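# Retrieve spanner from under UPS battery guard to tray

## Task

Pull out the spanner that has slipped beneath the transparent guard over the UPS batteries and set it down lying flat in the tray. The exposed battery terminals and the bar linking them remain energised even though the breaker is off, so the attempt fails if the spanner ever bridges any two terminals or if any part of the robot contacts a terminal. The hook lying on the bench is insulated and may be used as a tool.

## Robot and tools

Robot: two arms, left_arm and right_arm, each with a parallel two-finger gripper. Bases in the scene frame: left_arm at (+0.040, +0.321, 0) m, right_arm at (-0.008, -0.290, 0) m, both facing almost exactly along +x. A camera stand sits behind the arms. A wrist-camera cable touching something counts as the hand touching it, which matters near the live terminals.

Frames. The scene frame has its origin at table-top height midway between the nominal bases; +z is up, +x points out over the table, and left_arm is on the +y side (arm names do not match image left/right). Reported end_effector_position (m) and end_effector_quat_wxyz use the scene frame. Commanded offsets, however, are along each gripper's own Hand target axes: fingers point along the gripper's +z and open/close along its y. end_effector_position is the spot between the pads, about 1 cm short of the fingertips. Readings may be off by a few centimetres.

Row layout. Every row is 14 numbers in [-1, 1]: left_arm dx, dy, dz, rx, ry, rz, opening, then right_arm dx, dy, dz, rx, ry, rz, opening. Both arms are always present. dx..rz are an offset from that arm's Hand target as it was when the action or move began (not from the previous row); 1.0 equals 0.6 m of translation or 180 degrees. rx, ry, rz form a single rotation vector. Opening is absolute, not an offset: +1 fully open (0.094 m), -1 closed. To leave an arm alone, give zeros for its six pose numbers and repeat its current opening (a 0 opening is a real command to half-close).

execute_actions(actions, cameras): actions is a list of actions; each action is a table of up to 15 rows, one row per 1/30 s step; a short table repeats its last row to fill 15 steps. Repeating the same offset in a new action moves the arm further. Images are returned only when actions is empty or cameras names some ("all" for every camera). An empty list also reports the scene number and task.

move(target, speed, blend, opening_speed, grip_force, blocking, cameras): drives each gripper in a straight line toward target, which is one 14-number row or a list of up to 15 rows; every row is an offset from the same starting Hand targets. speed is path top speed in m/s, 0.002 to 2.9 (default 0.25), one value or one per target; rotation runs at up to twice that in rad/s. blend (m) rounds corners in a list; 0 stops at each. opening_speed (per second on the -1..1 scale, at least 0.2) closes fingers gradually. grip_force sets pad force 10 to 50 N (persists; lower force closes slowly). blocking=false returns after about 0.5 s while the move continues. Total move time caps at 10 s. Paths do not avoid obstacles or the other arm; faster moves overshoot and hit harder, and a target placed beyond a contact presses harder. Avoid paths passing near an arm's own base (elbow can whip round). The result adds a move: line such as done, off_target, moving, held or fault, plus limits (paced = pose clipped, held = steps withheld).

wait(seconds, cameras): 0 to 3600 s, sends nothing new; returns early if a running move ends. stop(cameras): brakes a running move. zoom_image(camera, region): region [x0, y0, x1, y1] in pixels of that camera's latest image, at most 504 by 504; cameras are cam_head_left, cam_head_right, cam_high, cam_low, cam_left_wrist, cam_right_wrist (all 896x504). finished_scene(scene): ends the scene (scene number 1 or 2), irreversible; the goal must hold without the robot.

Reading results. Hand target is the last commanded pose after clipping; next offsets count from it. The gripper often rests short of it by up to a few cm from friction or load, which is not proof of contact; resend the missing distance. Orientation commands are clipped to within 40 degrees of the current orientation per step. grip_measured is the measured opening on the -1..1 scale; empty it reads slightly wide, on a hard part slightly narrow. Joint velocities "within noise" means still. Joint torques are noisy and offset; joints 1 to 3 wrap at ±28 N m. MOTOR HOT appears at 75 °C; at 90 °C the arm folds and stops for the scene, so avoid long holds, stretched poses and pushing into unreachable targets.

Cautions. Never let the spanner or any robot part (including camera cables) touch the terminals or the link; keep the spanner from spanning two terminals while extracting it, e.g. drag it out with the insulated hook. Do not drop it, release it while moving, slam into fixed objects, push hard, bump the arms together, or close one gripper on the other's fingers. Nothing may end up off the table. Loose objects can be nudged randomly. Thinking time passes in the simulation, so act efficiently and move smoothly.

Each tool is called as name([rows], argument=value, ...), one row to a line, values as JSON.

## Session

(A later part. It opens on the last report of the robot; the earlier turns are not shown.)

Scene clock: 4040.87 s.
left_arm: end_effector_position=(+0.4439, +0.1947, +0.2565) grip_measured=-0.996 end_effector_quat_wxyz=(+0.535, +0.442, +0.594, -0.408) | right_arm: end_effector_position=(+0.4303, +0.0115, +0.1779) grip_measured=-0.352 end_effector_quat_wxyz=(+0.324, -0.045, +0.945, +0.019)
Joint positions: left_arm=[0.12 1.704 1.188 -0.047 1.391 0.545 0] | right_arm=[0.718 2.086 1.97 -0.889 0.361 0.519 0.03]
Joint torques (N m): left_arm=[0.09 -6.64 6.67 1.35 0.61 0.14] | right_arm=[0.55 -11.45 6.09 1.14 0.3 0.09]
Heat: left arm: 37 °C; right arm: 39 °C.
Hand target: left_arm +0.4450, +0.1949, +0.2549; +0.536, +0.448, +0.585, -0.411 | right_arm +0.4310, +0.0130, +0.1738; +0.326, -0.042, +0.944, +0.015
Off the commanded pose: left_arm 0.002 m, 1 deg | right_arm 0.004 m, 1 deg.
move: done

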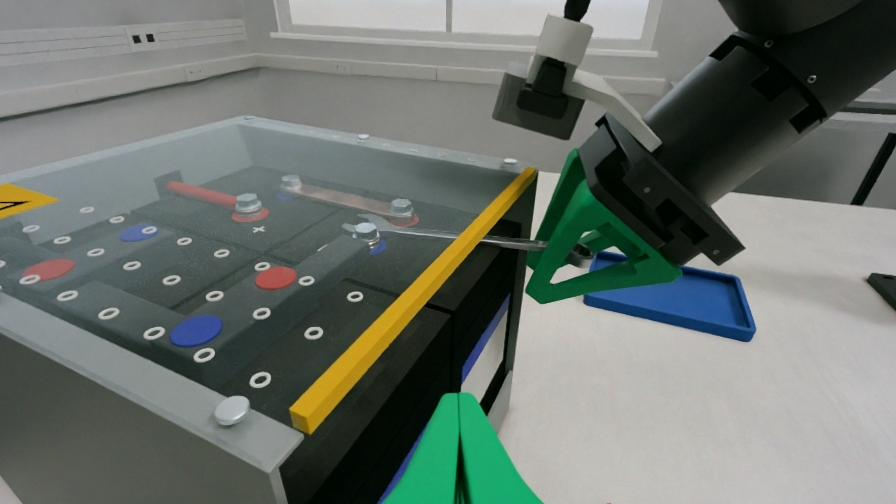

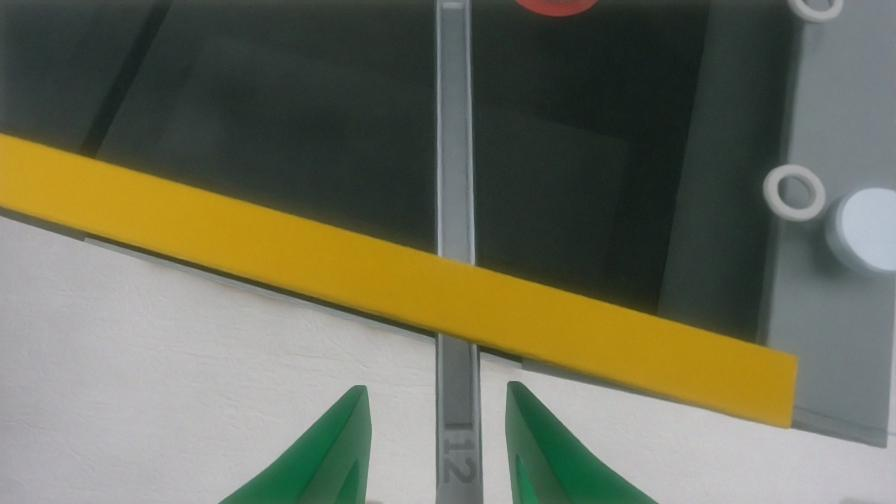

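move(target=[0,0,0,0,0,0,-1, 0.0005,-0.0073,-0.0004,0,0,0,-0.35], speed=0.05, cameras=["cam_left_wrist","cam_right_wrist"])

Scene clock: 4064.03 s.
left_arm: end_effector_position=(+0.4439, +0.1947, +0.2565) grip_measured=-0.996 end_effector_quat_wxyz=(+0.535, +0.442, +0.594, -0.408) | right_arm: end_effector_position=(+0.4285, +0.0099, +0.1716) grip_measured=-0.352 end_effector_quat_wxyz=(+0.318, -0.046, +0.947, +0.015)
Joint positions: left_arm=[0.12 1.704 1.188 -0.047 1.391 0.545 0] | right_arm=[0.718 2.086 1.953 -0.886 0.361 0.519 0.03]
Joint torques (N m): left_arm=[0.08 -6.63 6.65 1.35 0.6 0.14] | right_arm=[-0.13 -12.4 5.89 1.14 0.23 0.02]
Heat: left arm: 37 °C; right arm: 39 °C.
Hand target: left_arm +0.4450, +0.1949, +0.2549; +0.536, +0.448, +0.585, -0.411 | right_arm +0.4310, +0.0086, +0.1738; +0.326, -0.042, +0.944, +0.015
Off the commanded pose: left_arm 0.002 m, 1 deg | right_arm 0.004 m, 1 deg.
move: done

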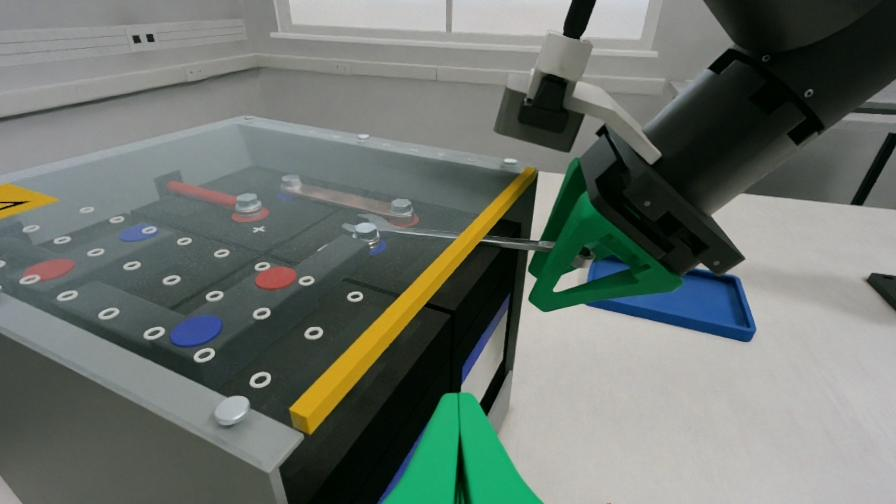

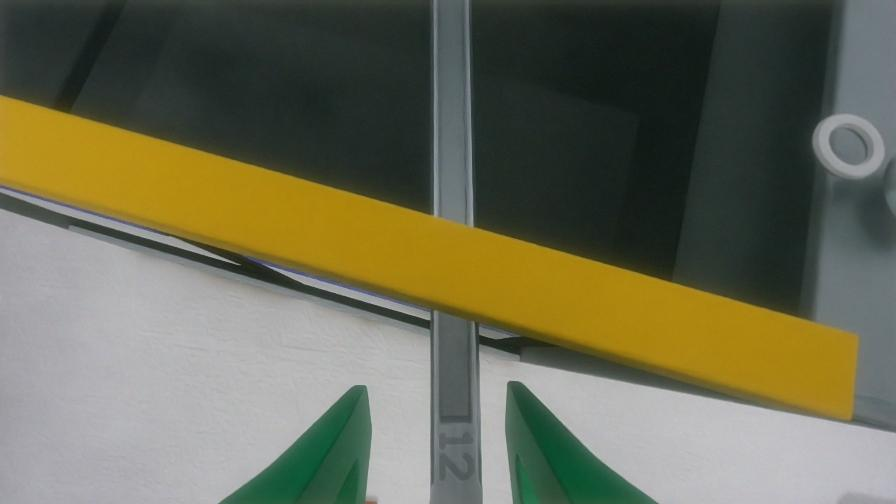

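zoom_image(camera="cam_left_wrist", region=[500, 190, 650, 320])

Scaled by 3.360 from the camera's image (finer frame: 1280x720).

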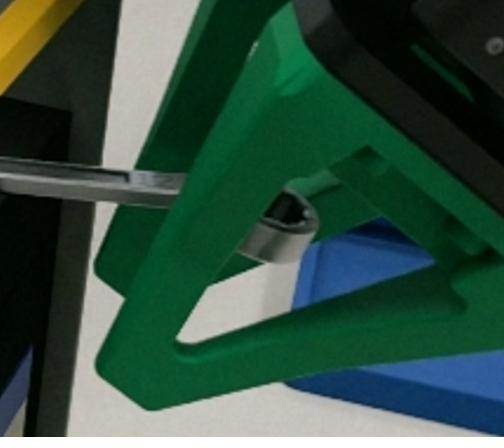

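move([
  [0,0,0,0,0,0,-1, -0.0132,-0.0092,-0.0048,0,0,0,-0.35],
  [0,0,0,0,0,0,-1, -0.0142,0.0033,-0.0042,0,0,0,-0.35],
], speed=0.05, cameras=["cam_left_wrist","cam_right_wrist"])

Scene clock: 4117.67 s.
left_arm: end_effector_position=(+0.4439, +0.1947, +0.2565) grip_measured=-0.996 end_effector_quat_wxyz=(+0.535, +0.442, +0.594, -0.408) | right_arm: end_effector_position=(+0.4344, +0.0077, +0.1830) grip_measured=-0.352 end_effector_quat_wxyz=(+0.327, -0.042, +0.944, +0.020)
Joint positions: left_arm=[0.12 1.704 1.188 -0.047 1.391 0.545 0] | right_arm=[0.707 2.086 1.987 -0.897 0.359 0.514 0.03]
Joint torques (N m): left_arm=[0.08 -6.63 6.67 1.36 0.61 0.13] | right_arm=[0.59 -10.35 8.38 0.93 0.24 0.03]
Heat: left arm: 37 °C; right arm: 40 °C.
Hand target: left_arm +0.4450, +0.1949, +0.2549; +0.536, +0.448, +0.585, -0.411 | right_arm +0.4359, +0.0110, +0.1811; +0.326, -0.042, +0.944, +0.015
Off the commanded pose: left_arm 0.002 m, 1 deg | right_arm 0.004 m, 1 deg.
move: done

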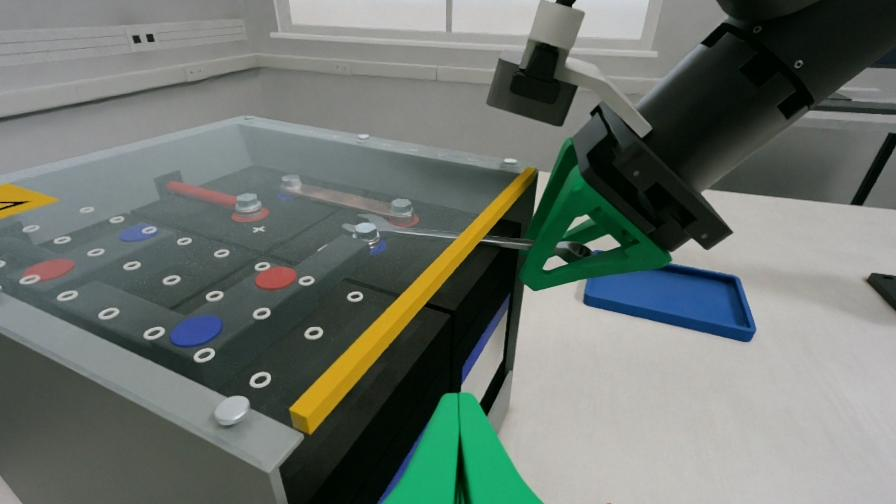

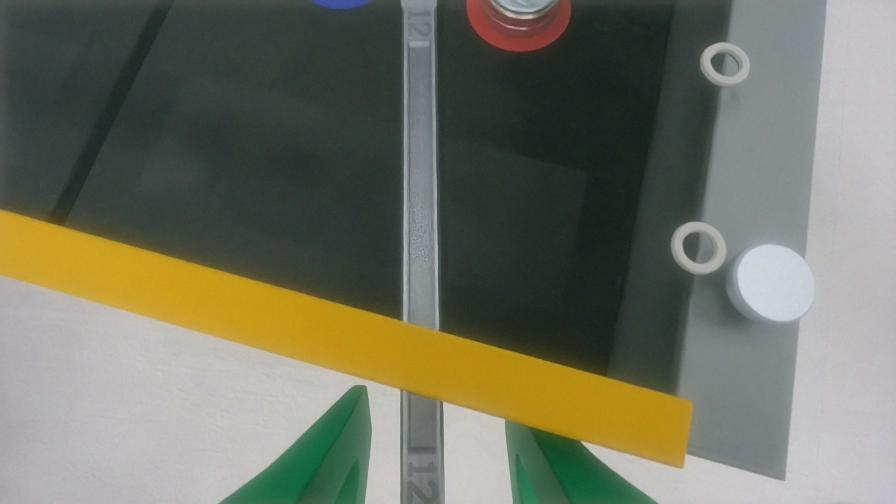

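move(target=[0,0,0,0,0,0,-1, 0.0058,0.0030,0.0050,0,0,0,-0.35], speed=0.05, cameras=["cam_left_wrist","cam_right_wrist"])

Scene clock: 4130.07 s.
left_arm: end_effector_position=(+0.4439, +0.1947, +0.2565) grip_measured=-0.996 end_effector_quat_wxyz=(+0.535, +0.442, +0.594, -0.408) | right_arm: end_effector_position=(+0.4330, +0.0097, +0.1830) grip_measured=-0.352 end_effector_quat_wxyz=(+0.326, -0.044, +0.944, +0.020)
Joint positions: left_arm=[0.12 1.704 1.188 -0.047 1.391 0.545 0] | right_arm=[0.711 2.086 1.987 -0.897 0.359 0.514 0.03]
Joint torques (N m): left_arm=[0.09 -6.63 6.67 1.36 0.61 0.14] | right_arm=[0.4 -10.32 6.87 1.05 0.24 0.12]
Heat: left arm: 37 °C; right arm: 39 °C.
Hand target: left_arm +0.4450, +0.1949, +0.2549; +0.536, +0.448, +0.585, -0.411 | right_arm +0.4349, +0.0128, +0.1766; +0.326, -0.042, +0.944, +0.015
Off the commanded pose: left_arm 0.002 m, 1 deg | right_arm 0.007 m, 1 deg.
move: done

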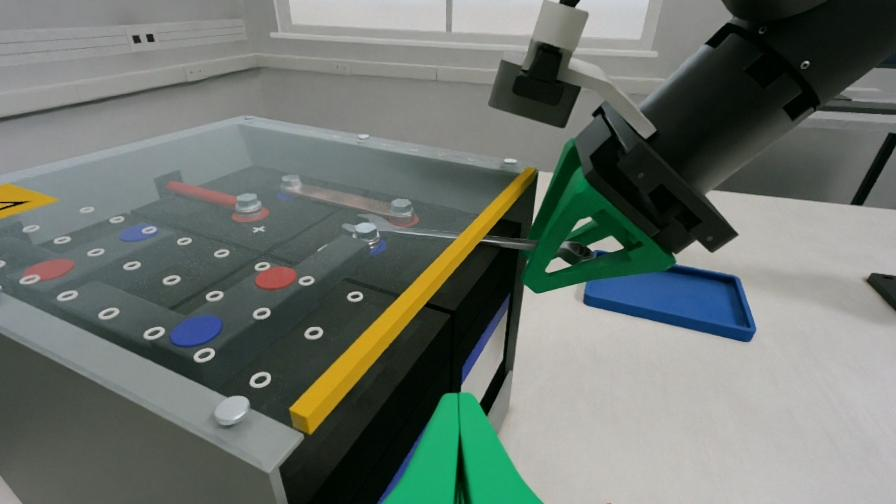

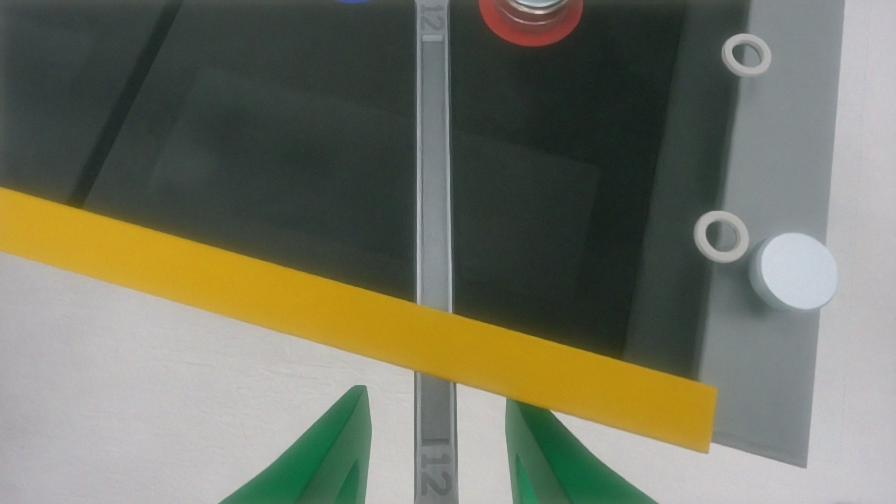

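zoom_image(camera="cam_left_wrist", region=[500, 190, 650, 320])

Scaled by 3.360 from the camera's image (finer frame: 1280x720).

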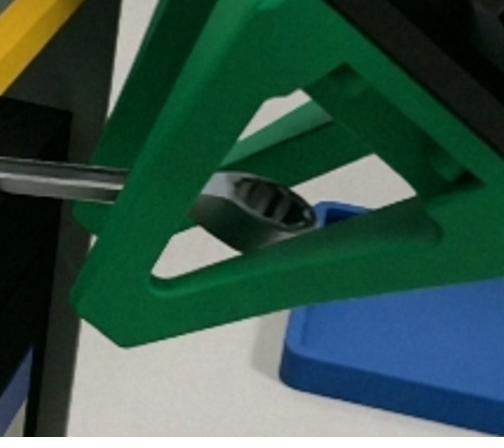

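move(target=[0,0,0,0,0,0,-1, 0.0036,0,0.0046,0,0,0,-0.35], speed=0.05, cameras=["cam_left_wrist","cam_right_wrist"])

Scene clock: 4148.00 s.
left_arm: end_effector_position=(+0.4439, +0.1947, +0.2565) grip_measured=-0.996 end_effector_quat_wxyz=(+0.535, +0.442, +0.594, -0.408) | right_arm: end_effector_position=(+0.4328, +0.0098, +0.1830) grip_measured=-0.352 end_effector_quat_wxyz=(+0.326, -0.044, +0.944, +0.020)
Joint positions: left_arm=[0.12 1.704 1.188 -0.047 1.391 0.545 0] | right_arm=[0.712 2.086 1.987 -0.897 0.359 0.514 0.03]
Joint torques (N m): left_arm=[0.09 -6.63 6.65 1.36 0.6 0.13] | right_arm=[0.43 -10.55 5.82 1.22 0.25 0.1]
Heat: left arm: 37 °C; right arm: 39 °C.
Hand target: left_arm +0.4450, +0.1949, +0.2549; +0.536, +0.448, +0.585, -0.411 | right_arm +0.4349, +0.0128, +0.1731; +0.326, -0.042, +0.944, +0.015
Off the commanded pose: left_arm 0.002 m, 1 deg | right_arm 0.011 m, 1 deg.
move: off_target (right_arm)

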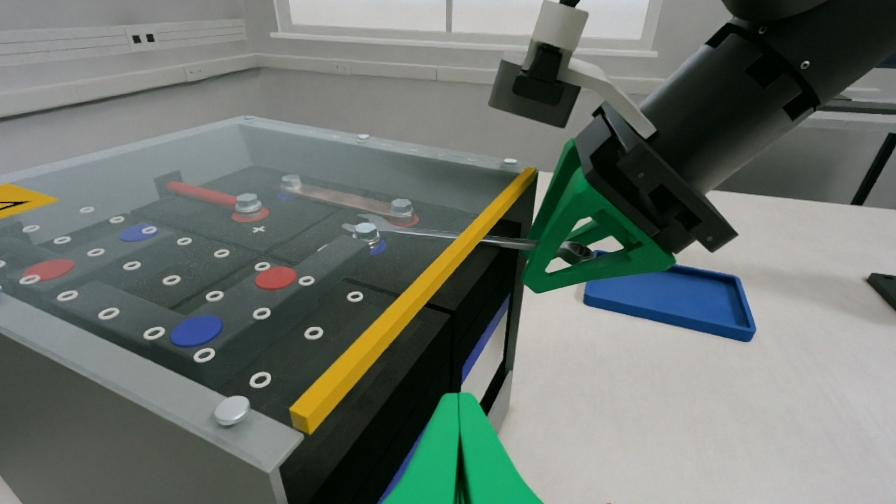

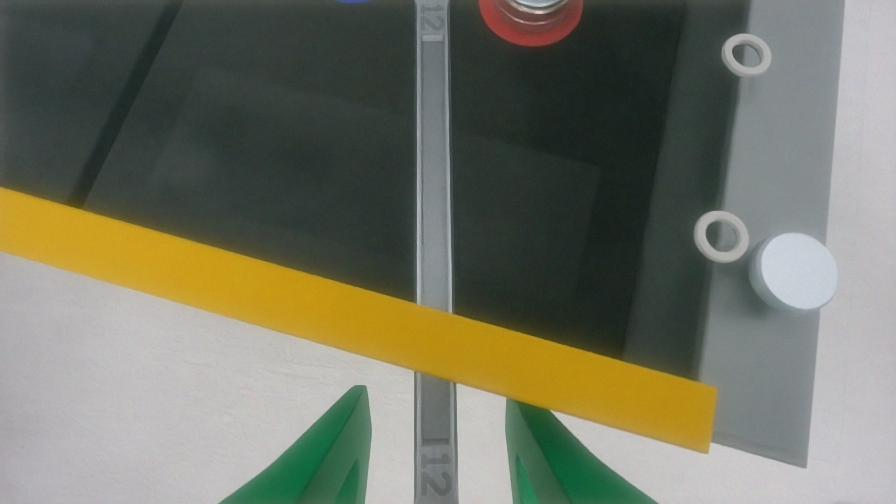

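move(target=[0,0,0,0,0,0,-1, 0.0016,0,0.0020,0,0,0,-0.35], speed=0.05, cameras=["cam_left_wrist","cam_right_wrist"])

Scene clock: 4154.83 s.
left_arm: end_effector_position=(+0.4439, +0.1947, +0.2565) grip_measured=-0.996 end_effector_quat_wxyz=(+0.535, +0.442, +0.594, -0.408) | right_arm: end_effector_position=(+0.4330, +0.0100, +0.1817) grip_measured=-0.352 end_effector_quat_wxyz=(+0.327, -0.044, +0.944, +0.020)
Joint positions: left_arm=[0.12 1.704 1.188 -0.047 1.391 0.545 0] | right_arm=[0.712 2.086 1.982 -0.892 0.359 0.514 0.03]
Joint torques (N m): left_arm=[0.1 -6.65 6.65 1.36 0.61 0.14] | right_arm=[0.39 -10.7 5.65 1.2 0.24 0.1]
Heat: left arm: 37 °C; right arm: 39 °C.
Hand target: left_arm +0.4450, +0.1949, +0.2549; +0.536, +0.448, +0.585, -0.411 | right_arm +0.4348, +0.0128, +0.1715; +0.326, -0.042, +0.944, +0.015
Off the commanded pose: left_arm 0.002 m, 1 deg | right_arm 0.011 m, 1 deg.
move: off_target (right_arm)

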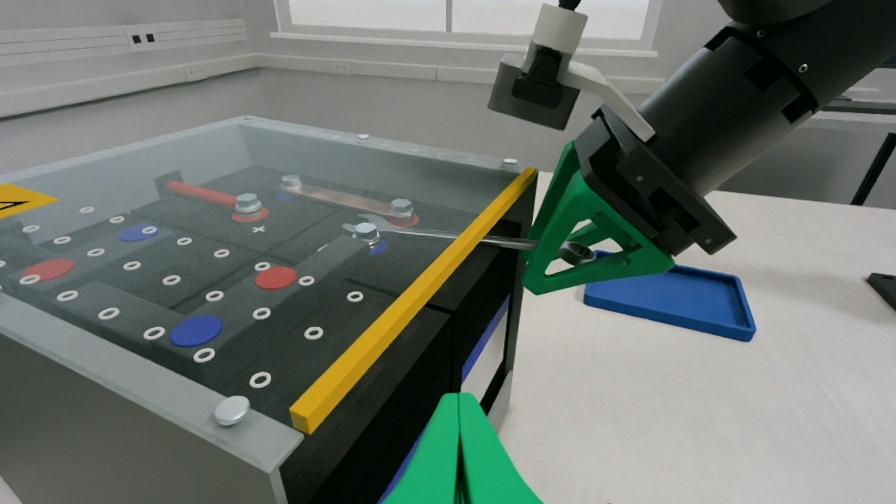

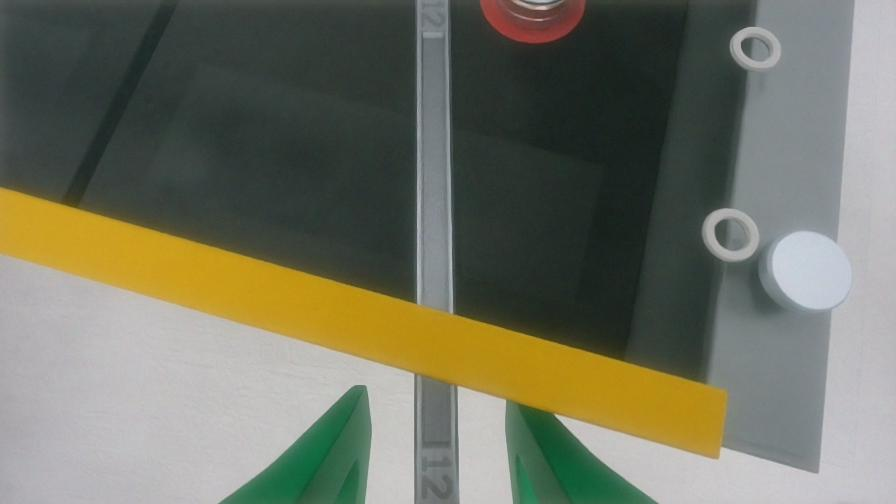

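move(target=[0,0,0,0,0,0,-1, 0.0036,0,0.0046,0,0,0,-0.35], speed=0.05, cameras=["cam_left_wrist","cam_right_wrist"])

Scene clock: 4158.90 s.
left_arm: end_effector_position=(+0.4439, +0.1947, +0.2565) grip_measured=-0.996 end_effector_quat_wxyz=(+0.535, +0.442, +0.594, -0.408) | right_arm: end_effector_position=(+0.4331, +0.0101, +0.1771) grip_measured=-0.352 end_effector_quat_wxyz=(+0.326, -0.044, +0.944, +0.020)
Joint positions: left_arm=[0.12 1.704 1.188 -0.047 1.391 0.545 0] | right_arm=[0.712 2.086 1.964 -0.877 0.359 0.514 0.03]
Joint torques (N m): left_arm=[0.08 -6.64 6.67 1.35 0.61 0.13] | right_arm=[0.42 -10.63 5.64 1.18 0.28 0.06]
Heat: left arm: 37 °C; right arm: 39 °C.
Hand target: left_arm +0.4450, +0.1949, +0.2549; +0.536, +0.448, +0.585, -0.411 | right_arm +0.4349, +0.0128, +0.1680; +0.326, -0.042, +0.944, +0.015
Off the commanded pose: left_arm 0.002 m, 1 deg | right_arm 0.010 m, 1 deg.
move: done

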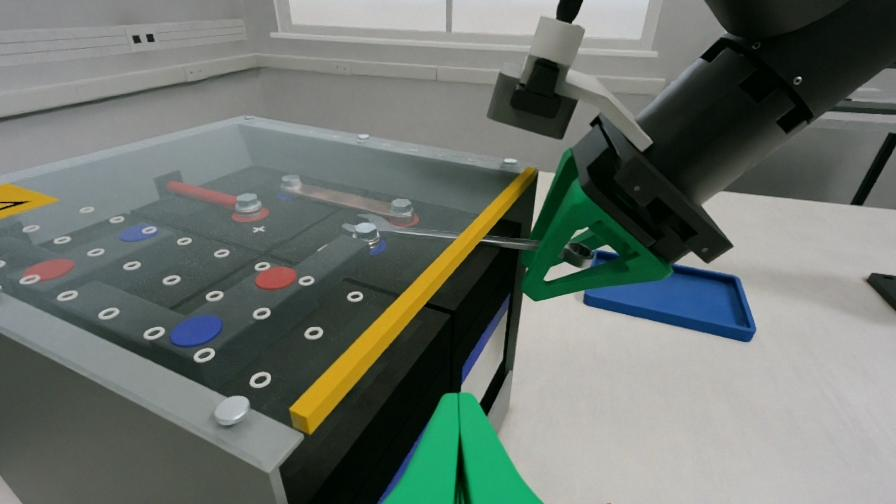

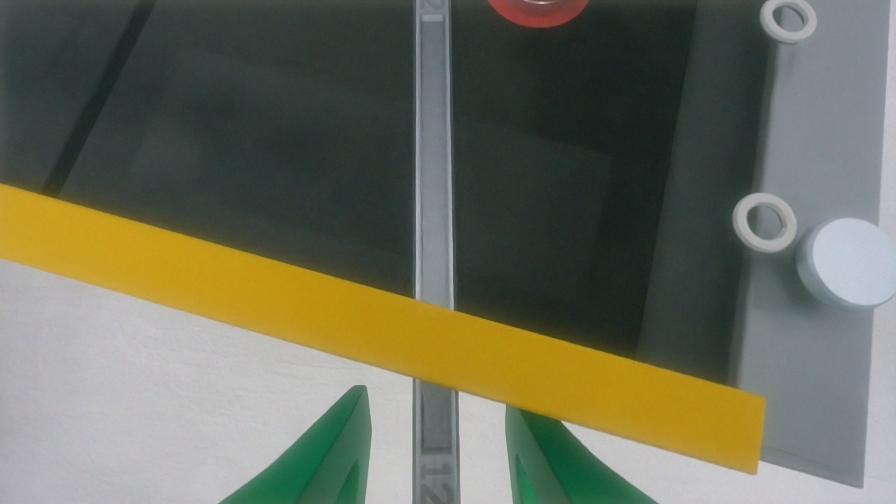

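zoom_image(camera="cam_left_wrist", region=[500, 190, 650, 320])

Scaled by 3.360 from the camera's image (finer frame: 1280x720).

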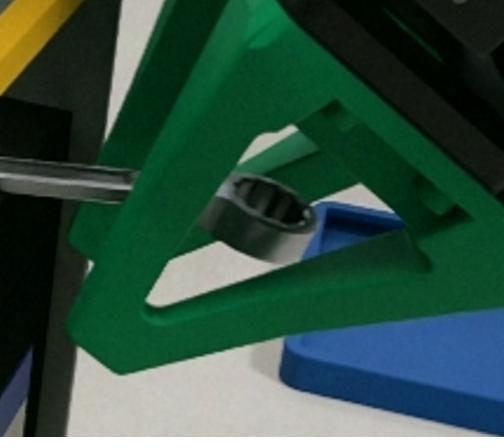

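move(target=[0,0,0,0,0,0,-1, 0,0,0,0,0,0,-0.87], grip_force=[50,20], opening_speed=0.4, cameras=["cam_left_wrist","cam_right_wrist"])

Scene clock: 4217.53 s.
left_arm: end_effector_position=(+0.4439, +0.1947, +0.2565) grip_measured=-0.996 end_effector_quat_wxyz=(+0.535, +0.442, +0.594, -0.408) | right_arm: end_effector_position=(+0.4332, +0.0101, +0.1771) grip_measured=-0.667 end_effector_quat_wxyz=(+0.326, -0.044, +0.944, +0.020)
Joint positions: left_arm=[0.12 1.704 1.188 -0.047 1.391 0.545 0] | right_arm=[0.712 2.086 1.964 -0.876 0.359 0.514 0.016]
Joint torques (N m): left_arm=[0.08 -6.63 6.67 1.35 0.61 0.14] | right_arm=[0.38 -10.76 5.75 1.18 0.28 0.1]
Heat: left arm: 37 °C; right arm: 38 °C.
Hand target: left_arm +0.4450, +0.1949, +0.2549; +0.536, +0.448, +0.585, -0.411 | right_arm +0.4348, +0.0128, +0.1680; +0.326, -0.042, +0.944, +0.015
Off the commanded pose: left_arm 0.002 m, 1 deg | right_arm 0.010 m, 1 deg.
grip_force (N): 50, 20
move: done

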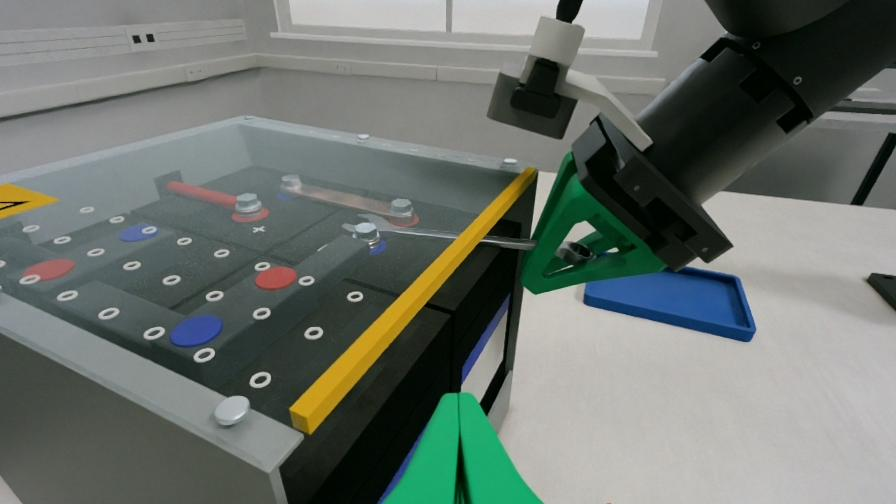

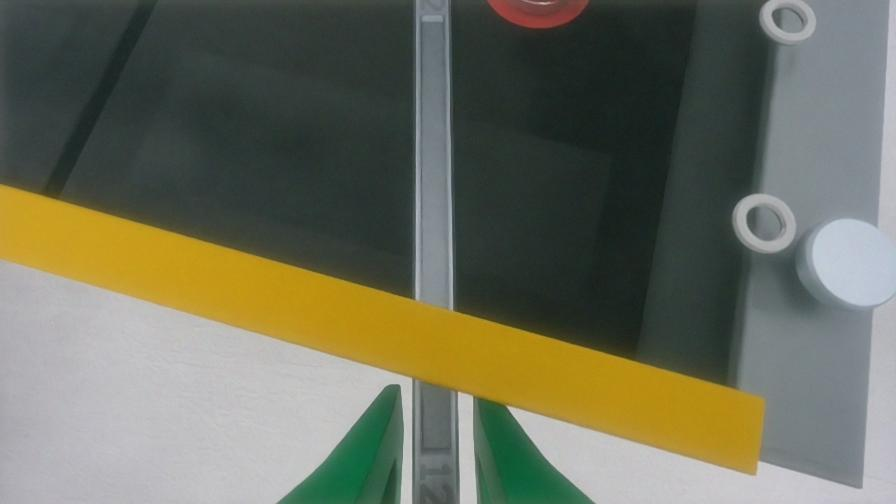

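zoom_image(camera="cam_left_wrist", region=[510, 200, 630, 310])

Scaled by 4.200 from the camera's image (finer frame: 1280x720).

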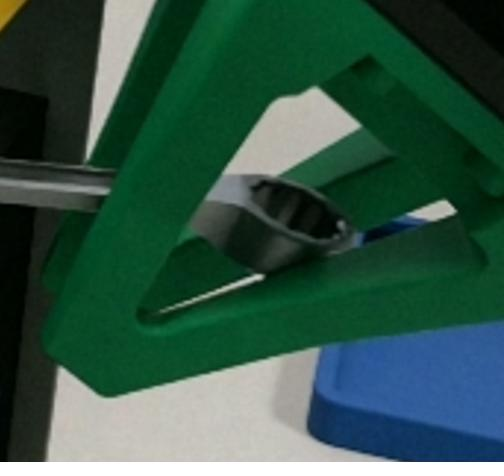

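move([
  [0,0,0,0,0,0,-1, 0,0,0,0,0,0,-0.4],
  [0,0,0,0,0,0,-1, 0.0048,-0.0005,0.0142,0,0,0,-0.4],
], speed=0.04, grip_force=[50,25], cameras=["cam_left_wrist","cam_right_wrist"])

Scene clock: 4269.87 s.
left_arm: end_effector_position=(+0.4439, +0.1947, +0.2565) grip_measured=-0.996 end_effector_quat_wxyz=(+0.535, +0.442, +0.594, -0.408) | right_arm: end_effector_position=(+0.4347, +0.0115, +0.1720) grip_measured=-0.402 end_effector_quat_wxyz=(+0.329, -0.043, +0.943, +0.022)
Joint positions: left_arm=[0.12 1.704 1.188 -0.047 1.391 0.545 0] | right_arm=[0.712 2.086 1.94 -0.845 0.359 0.514 0.028]
Joint torques (N m): left_arm=[0.09 -6.63 6.65 1.36 0.61 0.14] | right_arm=[0.09 -10.28 5.71 1.2 0.25 0.05]
Heat: left arm: 37 °C; right arm: 38 °C.
Hand target: left_arm +0.4450, +0.1949, +0.2549; +0.536, +0.448, +0.585, -0.411 | right_arm +0.4379, +0.0128, +0.1596; +0.326, -0.042, +0.944, +0.015
Off the commanded pose: left_arm 0.002 m, 1 deg | right_arm 0.013 m, 1 deg.
grip_force (N): 50, 25
move: off_target (right_arm)

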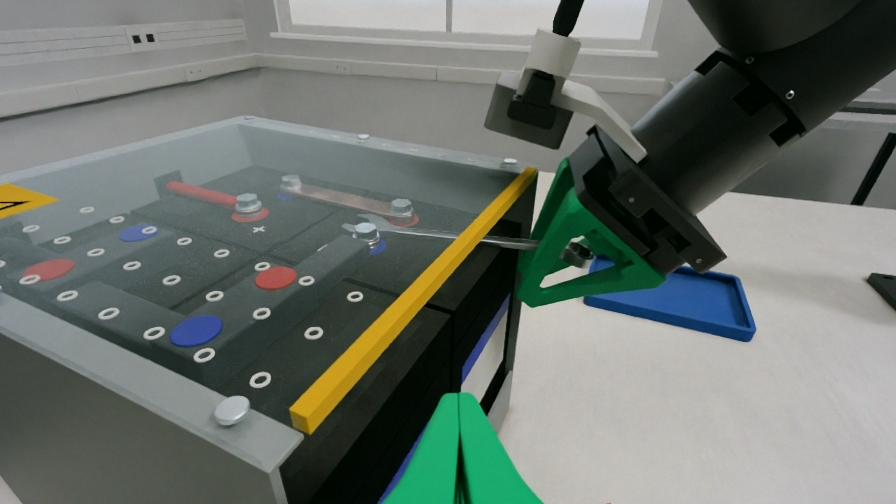

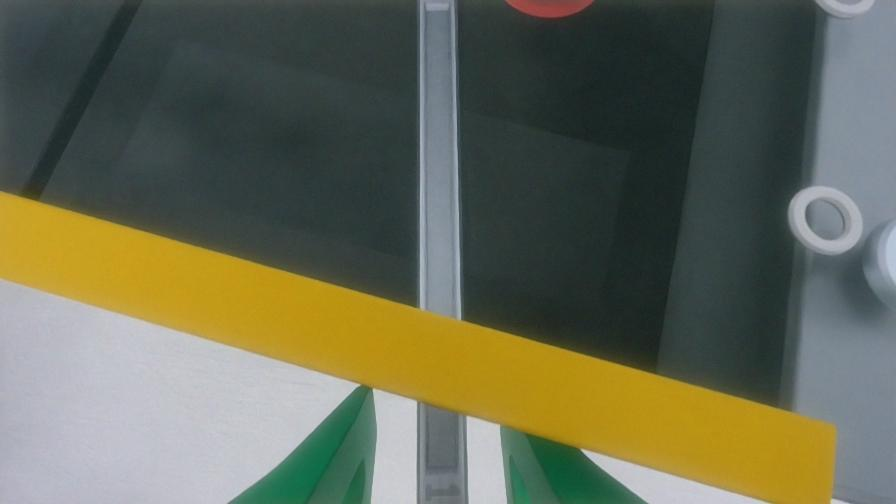

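move(target=[0,0,0,0,0,0,-1, 0.0016,-0.0002,0.0061,0,0,0,-0.4], speed=0.04, cameras=["cam_left_wrist","cam_right_wrist"])

zoom_image(camera="cam_left_wrist", region=[510, 200, 630, 310])

Scene clock: 4284.63 s.
left_arm: end_effector_position=(+0.4439, +0.1947, +0.2565) grip_measured=-0.996 end_effector_quat_wxyz=(+0.535, +0.442, +0.594, -0.408) | right_arm: end_effector_position=(+0.4356, +0.0123, +0.1707) grip_measured=-0.402 end_effector_quat_wxyz=(+0.330, -0.043, +0.943, +0.024)
Joint positions: left_arm=[0.12 1.704 1.188 -0.047 1.391 0.545 0] | right_arm=[0.712 2.086 1.932 -0.832 0.359 0.514 0.028]
Joint torques (N m): left_arm=[0.09 -6.64 6.67 1.36 0.61 0.14] | right_arm=[0.01 -9.73 5.7 1.23 0.23 0.01]
Heat: left arm: 37 °C; right arm: 39 °C.
Hand target: left_arm +0.4450, +0.1949, +0.2549; +0.536, +0.448, +0.585, -0.411 | right_arm +0.4394, +0.0128, +0.1561; +0.326, -0.042, +0.944, +0.015
Off the commanded pose: left_arm 0.002 m, 1 deg | right_arm 0.015 m, 1 deg.
grip_force (N): 50, 25
move: off_target (right_arm)

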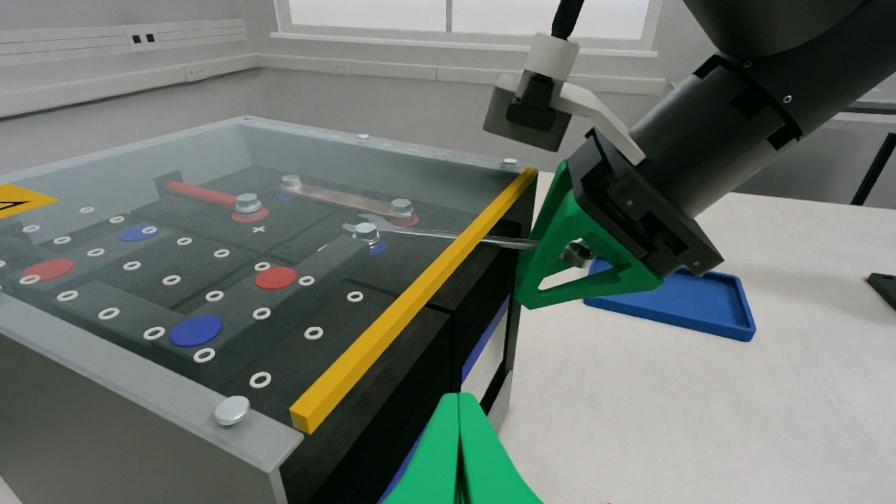

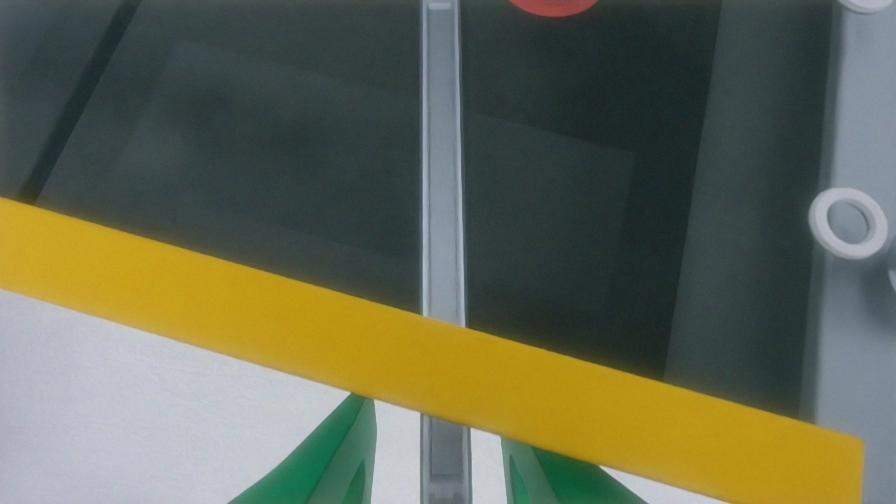

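Scaled by 4.200 from the camera's image (finer frame: 1280x720).

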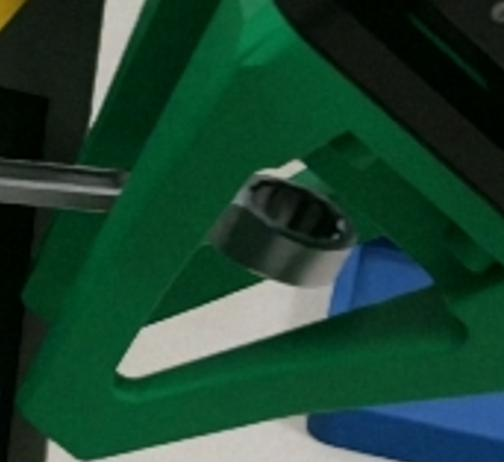

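move(target=[0,0,0,0,0,0,-1, 0,0,0,0,0,0,-0.87], grip_force=[50,20], opening_speed=0.4, cameras=["cam_left_wrist","cam_right_wrist"])

zoom_image(camera="cam_left_wrist", region=[510, 200, 630, 310])

Scene clock: 4298.17 s.
left_arm: end_effector_position=(+0.4439, +0.1947, +0.2565) grip_measured=-0.996 end_effector_quat_wxyz=(+0.535, +0.442, +0.594, -0.408) | right_arm: end_effector_position=(+0.4357, +0.0124, +0.1708) grip_measured=-0.867 end_effector_quat_wxyz=(+0.331, -0.043, +0.942, +0.024)
Joint positions: left_arm=[0.12 1.704 1.188 -0.047 1.391 0.545 0] | right_arm=[0.712 2.086 1.932 -0.831 0.359 0.514 0.006]
Joint torques (N m): left_arm=[0.08 -6.61 6.67 1.35 0.61 0.14] | right_arm=[0.06 -9.88 5.78 1.23 0.23 0.05]
Heat: left arm: 37 °C; right arm: 38 °C.
Hand target: left_arm +0.4450, +0.1949, +0.2549; +0.536, +0.448, +0.585, -0.411 | right_arm +0.4394, +0.0128, +0.1561; +0.326, -0.042, +0.944, +0.015
Off the commanded pose: left_arm 0.002 m, 1 deg | right_arm 0.015 m, 1 deg.
grip_force (N): 50, 20
move: done

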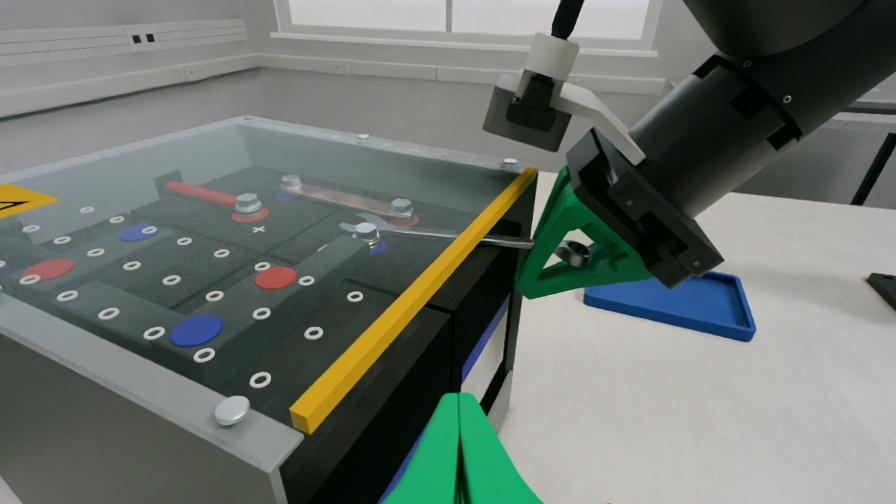

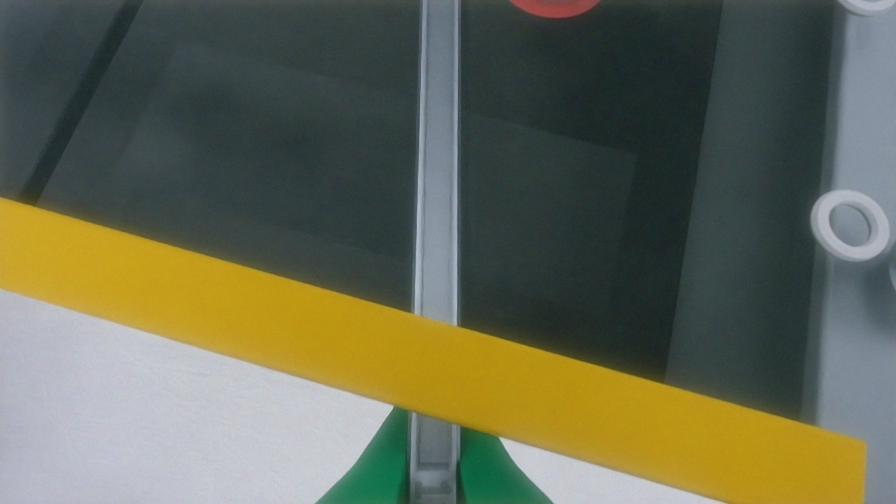

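Scaled by 4.200 from the camera's image (finer frame: 1280x720).

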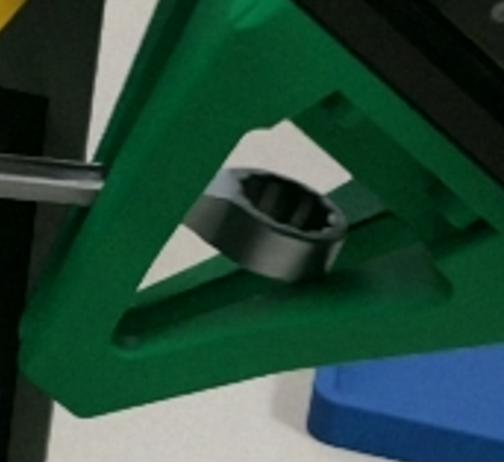

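move(target=[0,0,0,0,0,0,-1, 0,0,0,0,0,0,-1], grip_force=[50,50], opening_speed=0.5, cameras=["cam_left_wrist"])

zoom_image(camera="cam_left_wrist", region=[330, 180, 450, 270])

Scene clock: 4305.97 s.
left_arm: end_effector_position=(+0.4439, +0.1947, +0.2565) grip_measured=-0.996 end_effector_quat_wxyz=(+0.535, +0.442, +0.594, -0.408) | right_arm: end_effector_position=(+0.4364, +0.0129, +0.1713) grip_measured=-0.903 end_effector_quat_wxyz=(+0.332, -0.042, +0.942, +0.025)
Joint positions: left_arm=[0.12 1.704 1.188 -0.047 1.391 0.545 0] | right_arm=[0.712 2.086 1.932 -0.827 0.359 0.514 0.005]
Joint torques (N m): left_arm=[0.08 -6.63 6.65 1.36 0.61 0.14] | right_arm=[-0.1 -10.07 5.72 1.18 0.2 0.02]
Heat: left arm: 37 °C; right arm: 38 °C.
Hand target: left_arm +0.4450, +0.1949, +0.2549; +0.536, +0.448, +0.585, -0.411 | right_arm +0.4393, +0.0128, +0.1560; +0.326, -0.042, +0.944, +0.015
Off the commanded pose: left_arm 0.002 m, 1 deg | right_arm 0.016 m, 1 deg.
move: done

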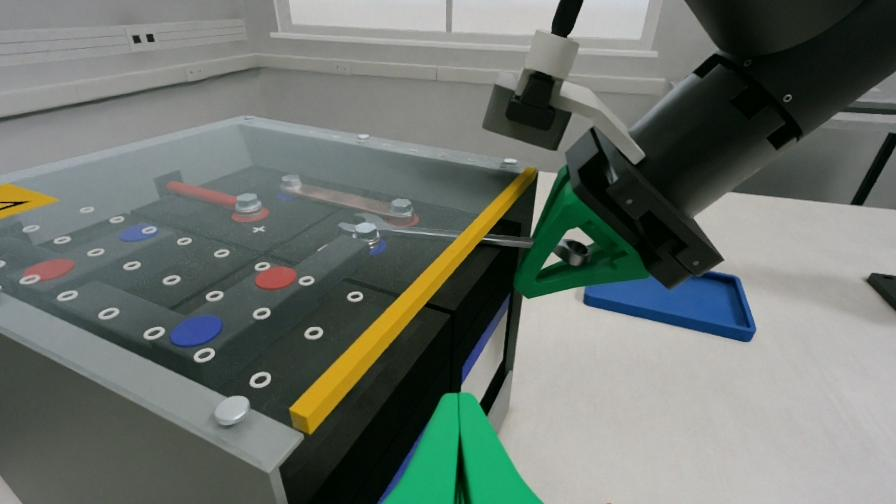

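Scaled by 4.200 from the camera's image (finer frame: 1280x720).

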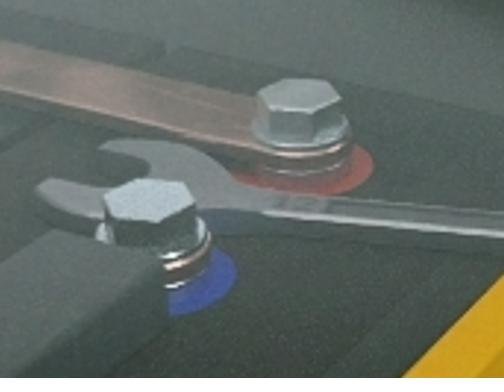

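move(target=[0,0,0,0,0,0,-1, -0.0232,-0.0003,-0.0242,0,0,0,-1], speed=0.03, cameras=["cam_left_wrist","cam_right_wrist"])

zoom_image(camera="cam_left_wrist", region=[330, 160, 600, 310])

Scene clock: 4323.23 s.
left_arm: end_effector_position=(+0.4439, +0.1947, +0.2565) grip_measured=-0.996 end_effector_quat_wxyz=(+0.535, +0.442, +0.594, -0.408) | right_arm: end_effector_position=(+0.4346, +0.0115, +0.1798) grip_measured=-0.905 end_effector_quat_wxyz=(+0.326, -0.044, +0.944, +0.020)
Joint positions: left_arm=[0.12 1.704 1.188 -0.047 1.391 0.545 0] | right_arm=[0.712 2.098 1.993 -0.894 0.359 0.514 0.004]
Joint torques (N m): left_arm=[0.08 -6.64 6.67 1.35 0.61 0.14] | right_arm=[-0.23 -9.74 8.7 0.98 0.2 -0.03]
Heat: left arm: 37 °C; right arm: 38 °C.
Hand target: left_arm +0.4450, +0.1949, +0.2549; +0.536, +0.448, +0.585, -0.411 | right_arm +0.4414, +0.0129, +0.1761; +0.326, -0.042, +0.944, +0.015
Off the commanded pose: left_arm 0.002 m, 1 deg | right_arm 0.008 m, 1 deg.
move: done

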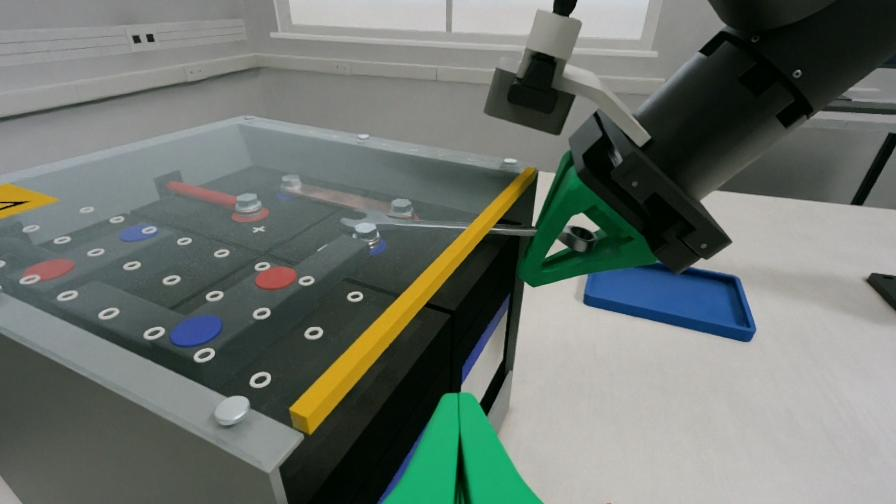

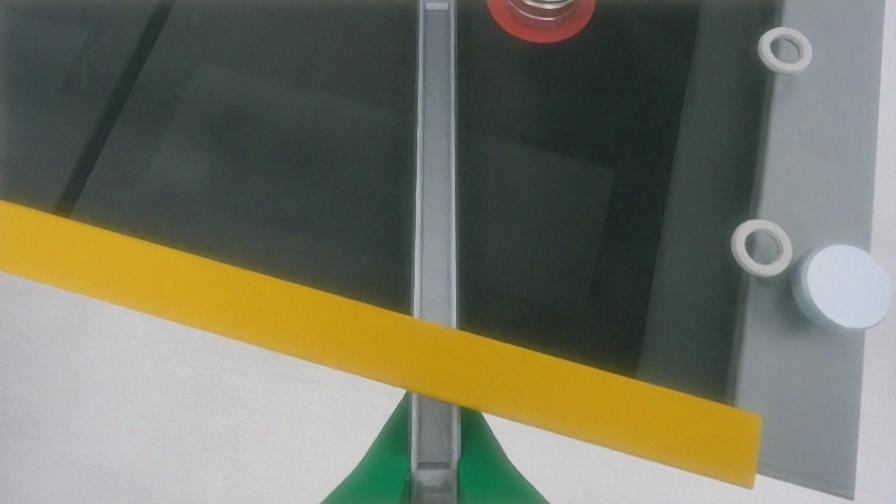

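Scaled by 1.867 from the camera's image (finer frame: 1280x720).

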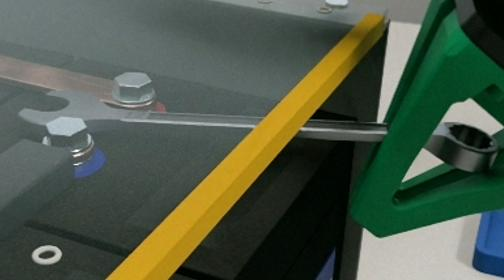

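zoom_image(camera="cam_left_wrist", region=[330, 180, 450, 270])

Scaled by 4.200 from the camera's image (finer frame: 1280x720).

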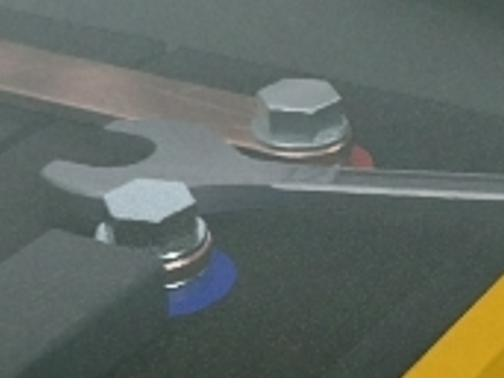

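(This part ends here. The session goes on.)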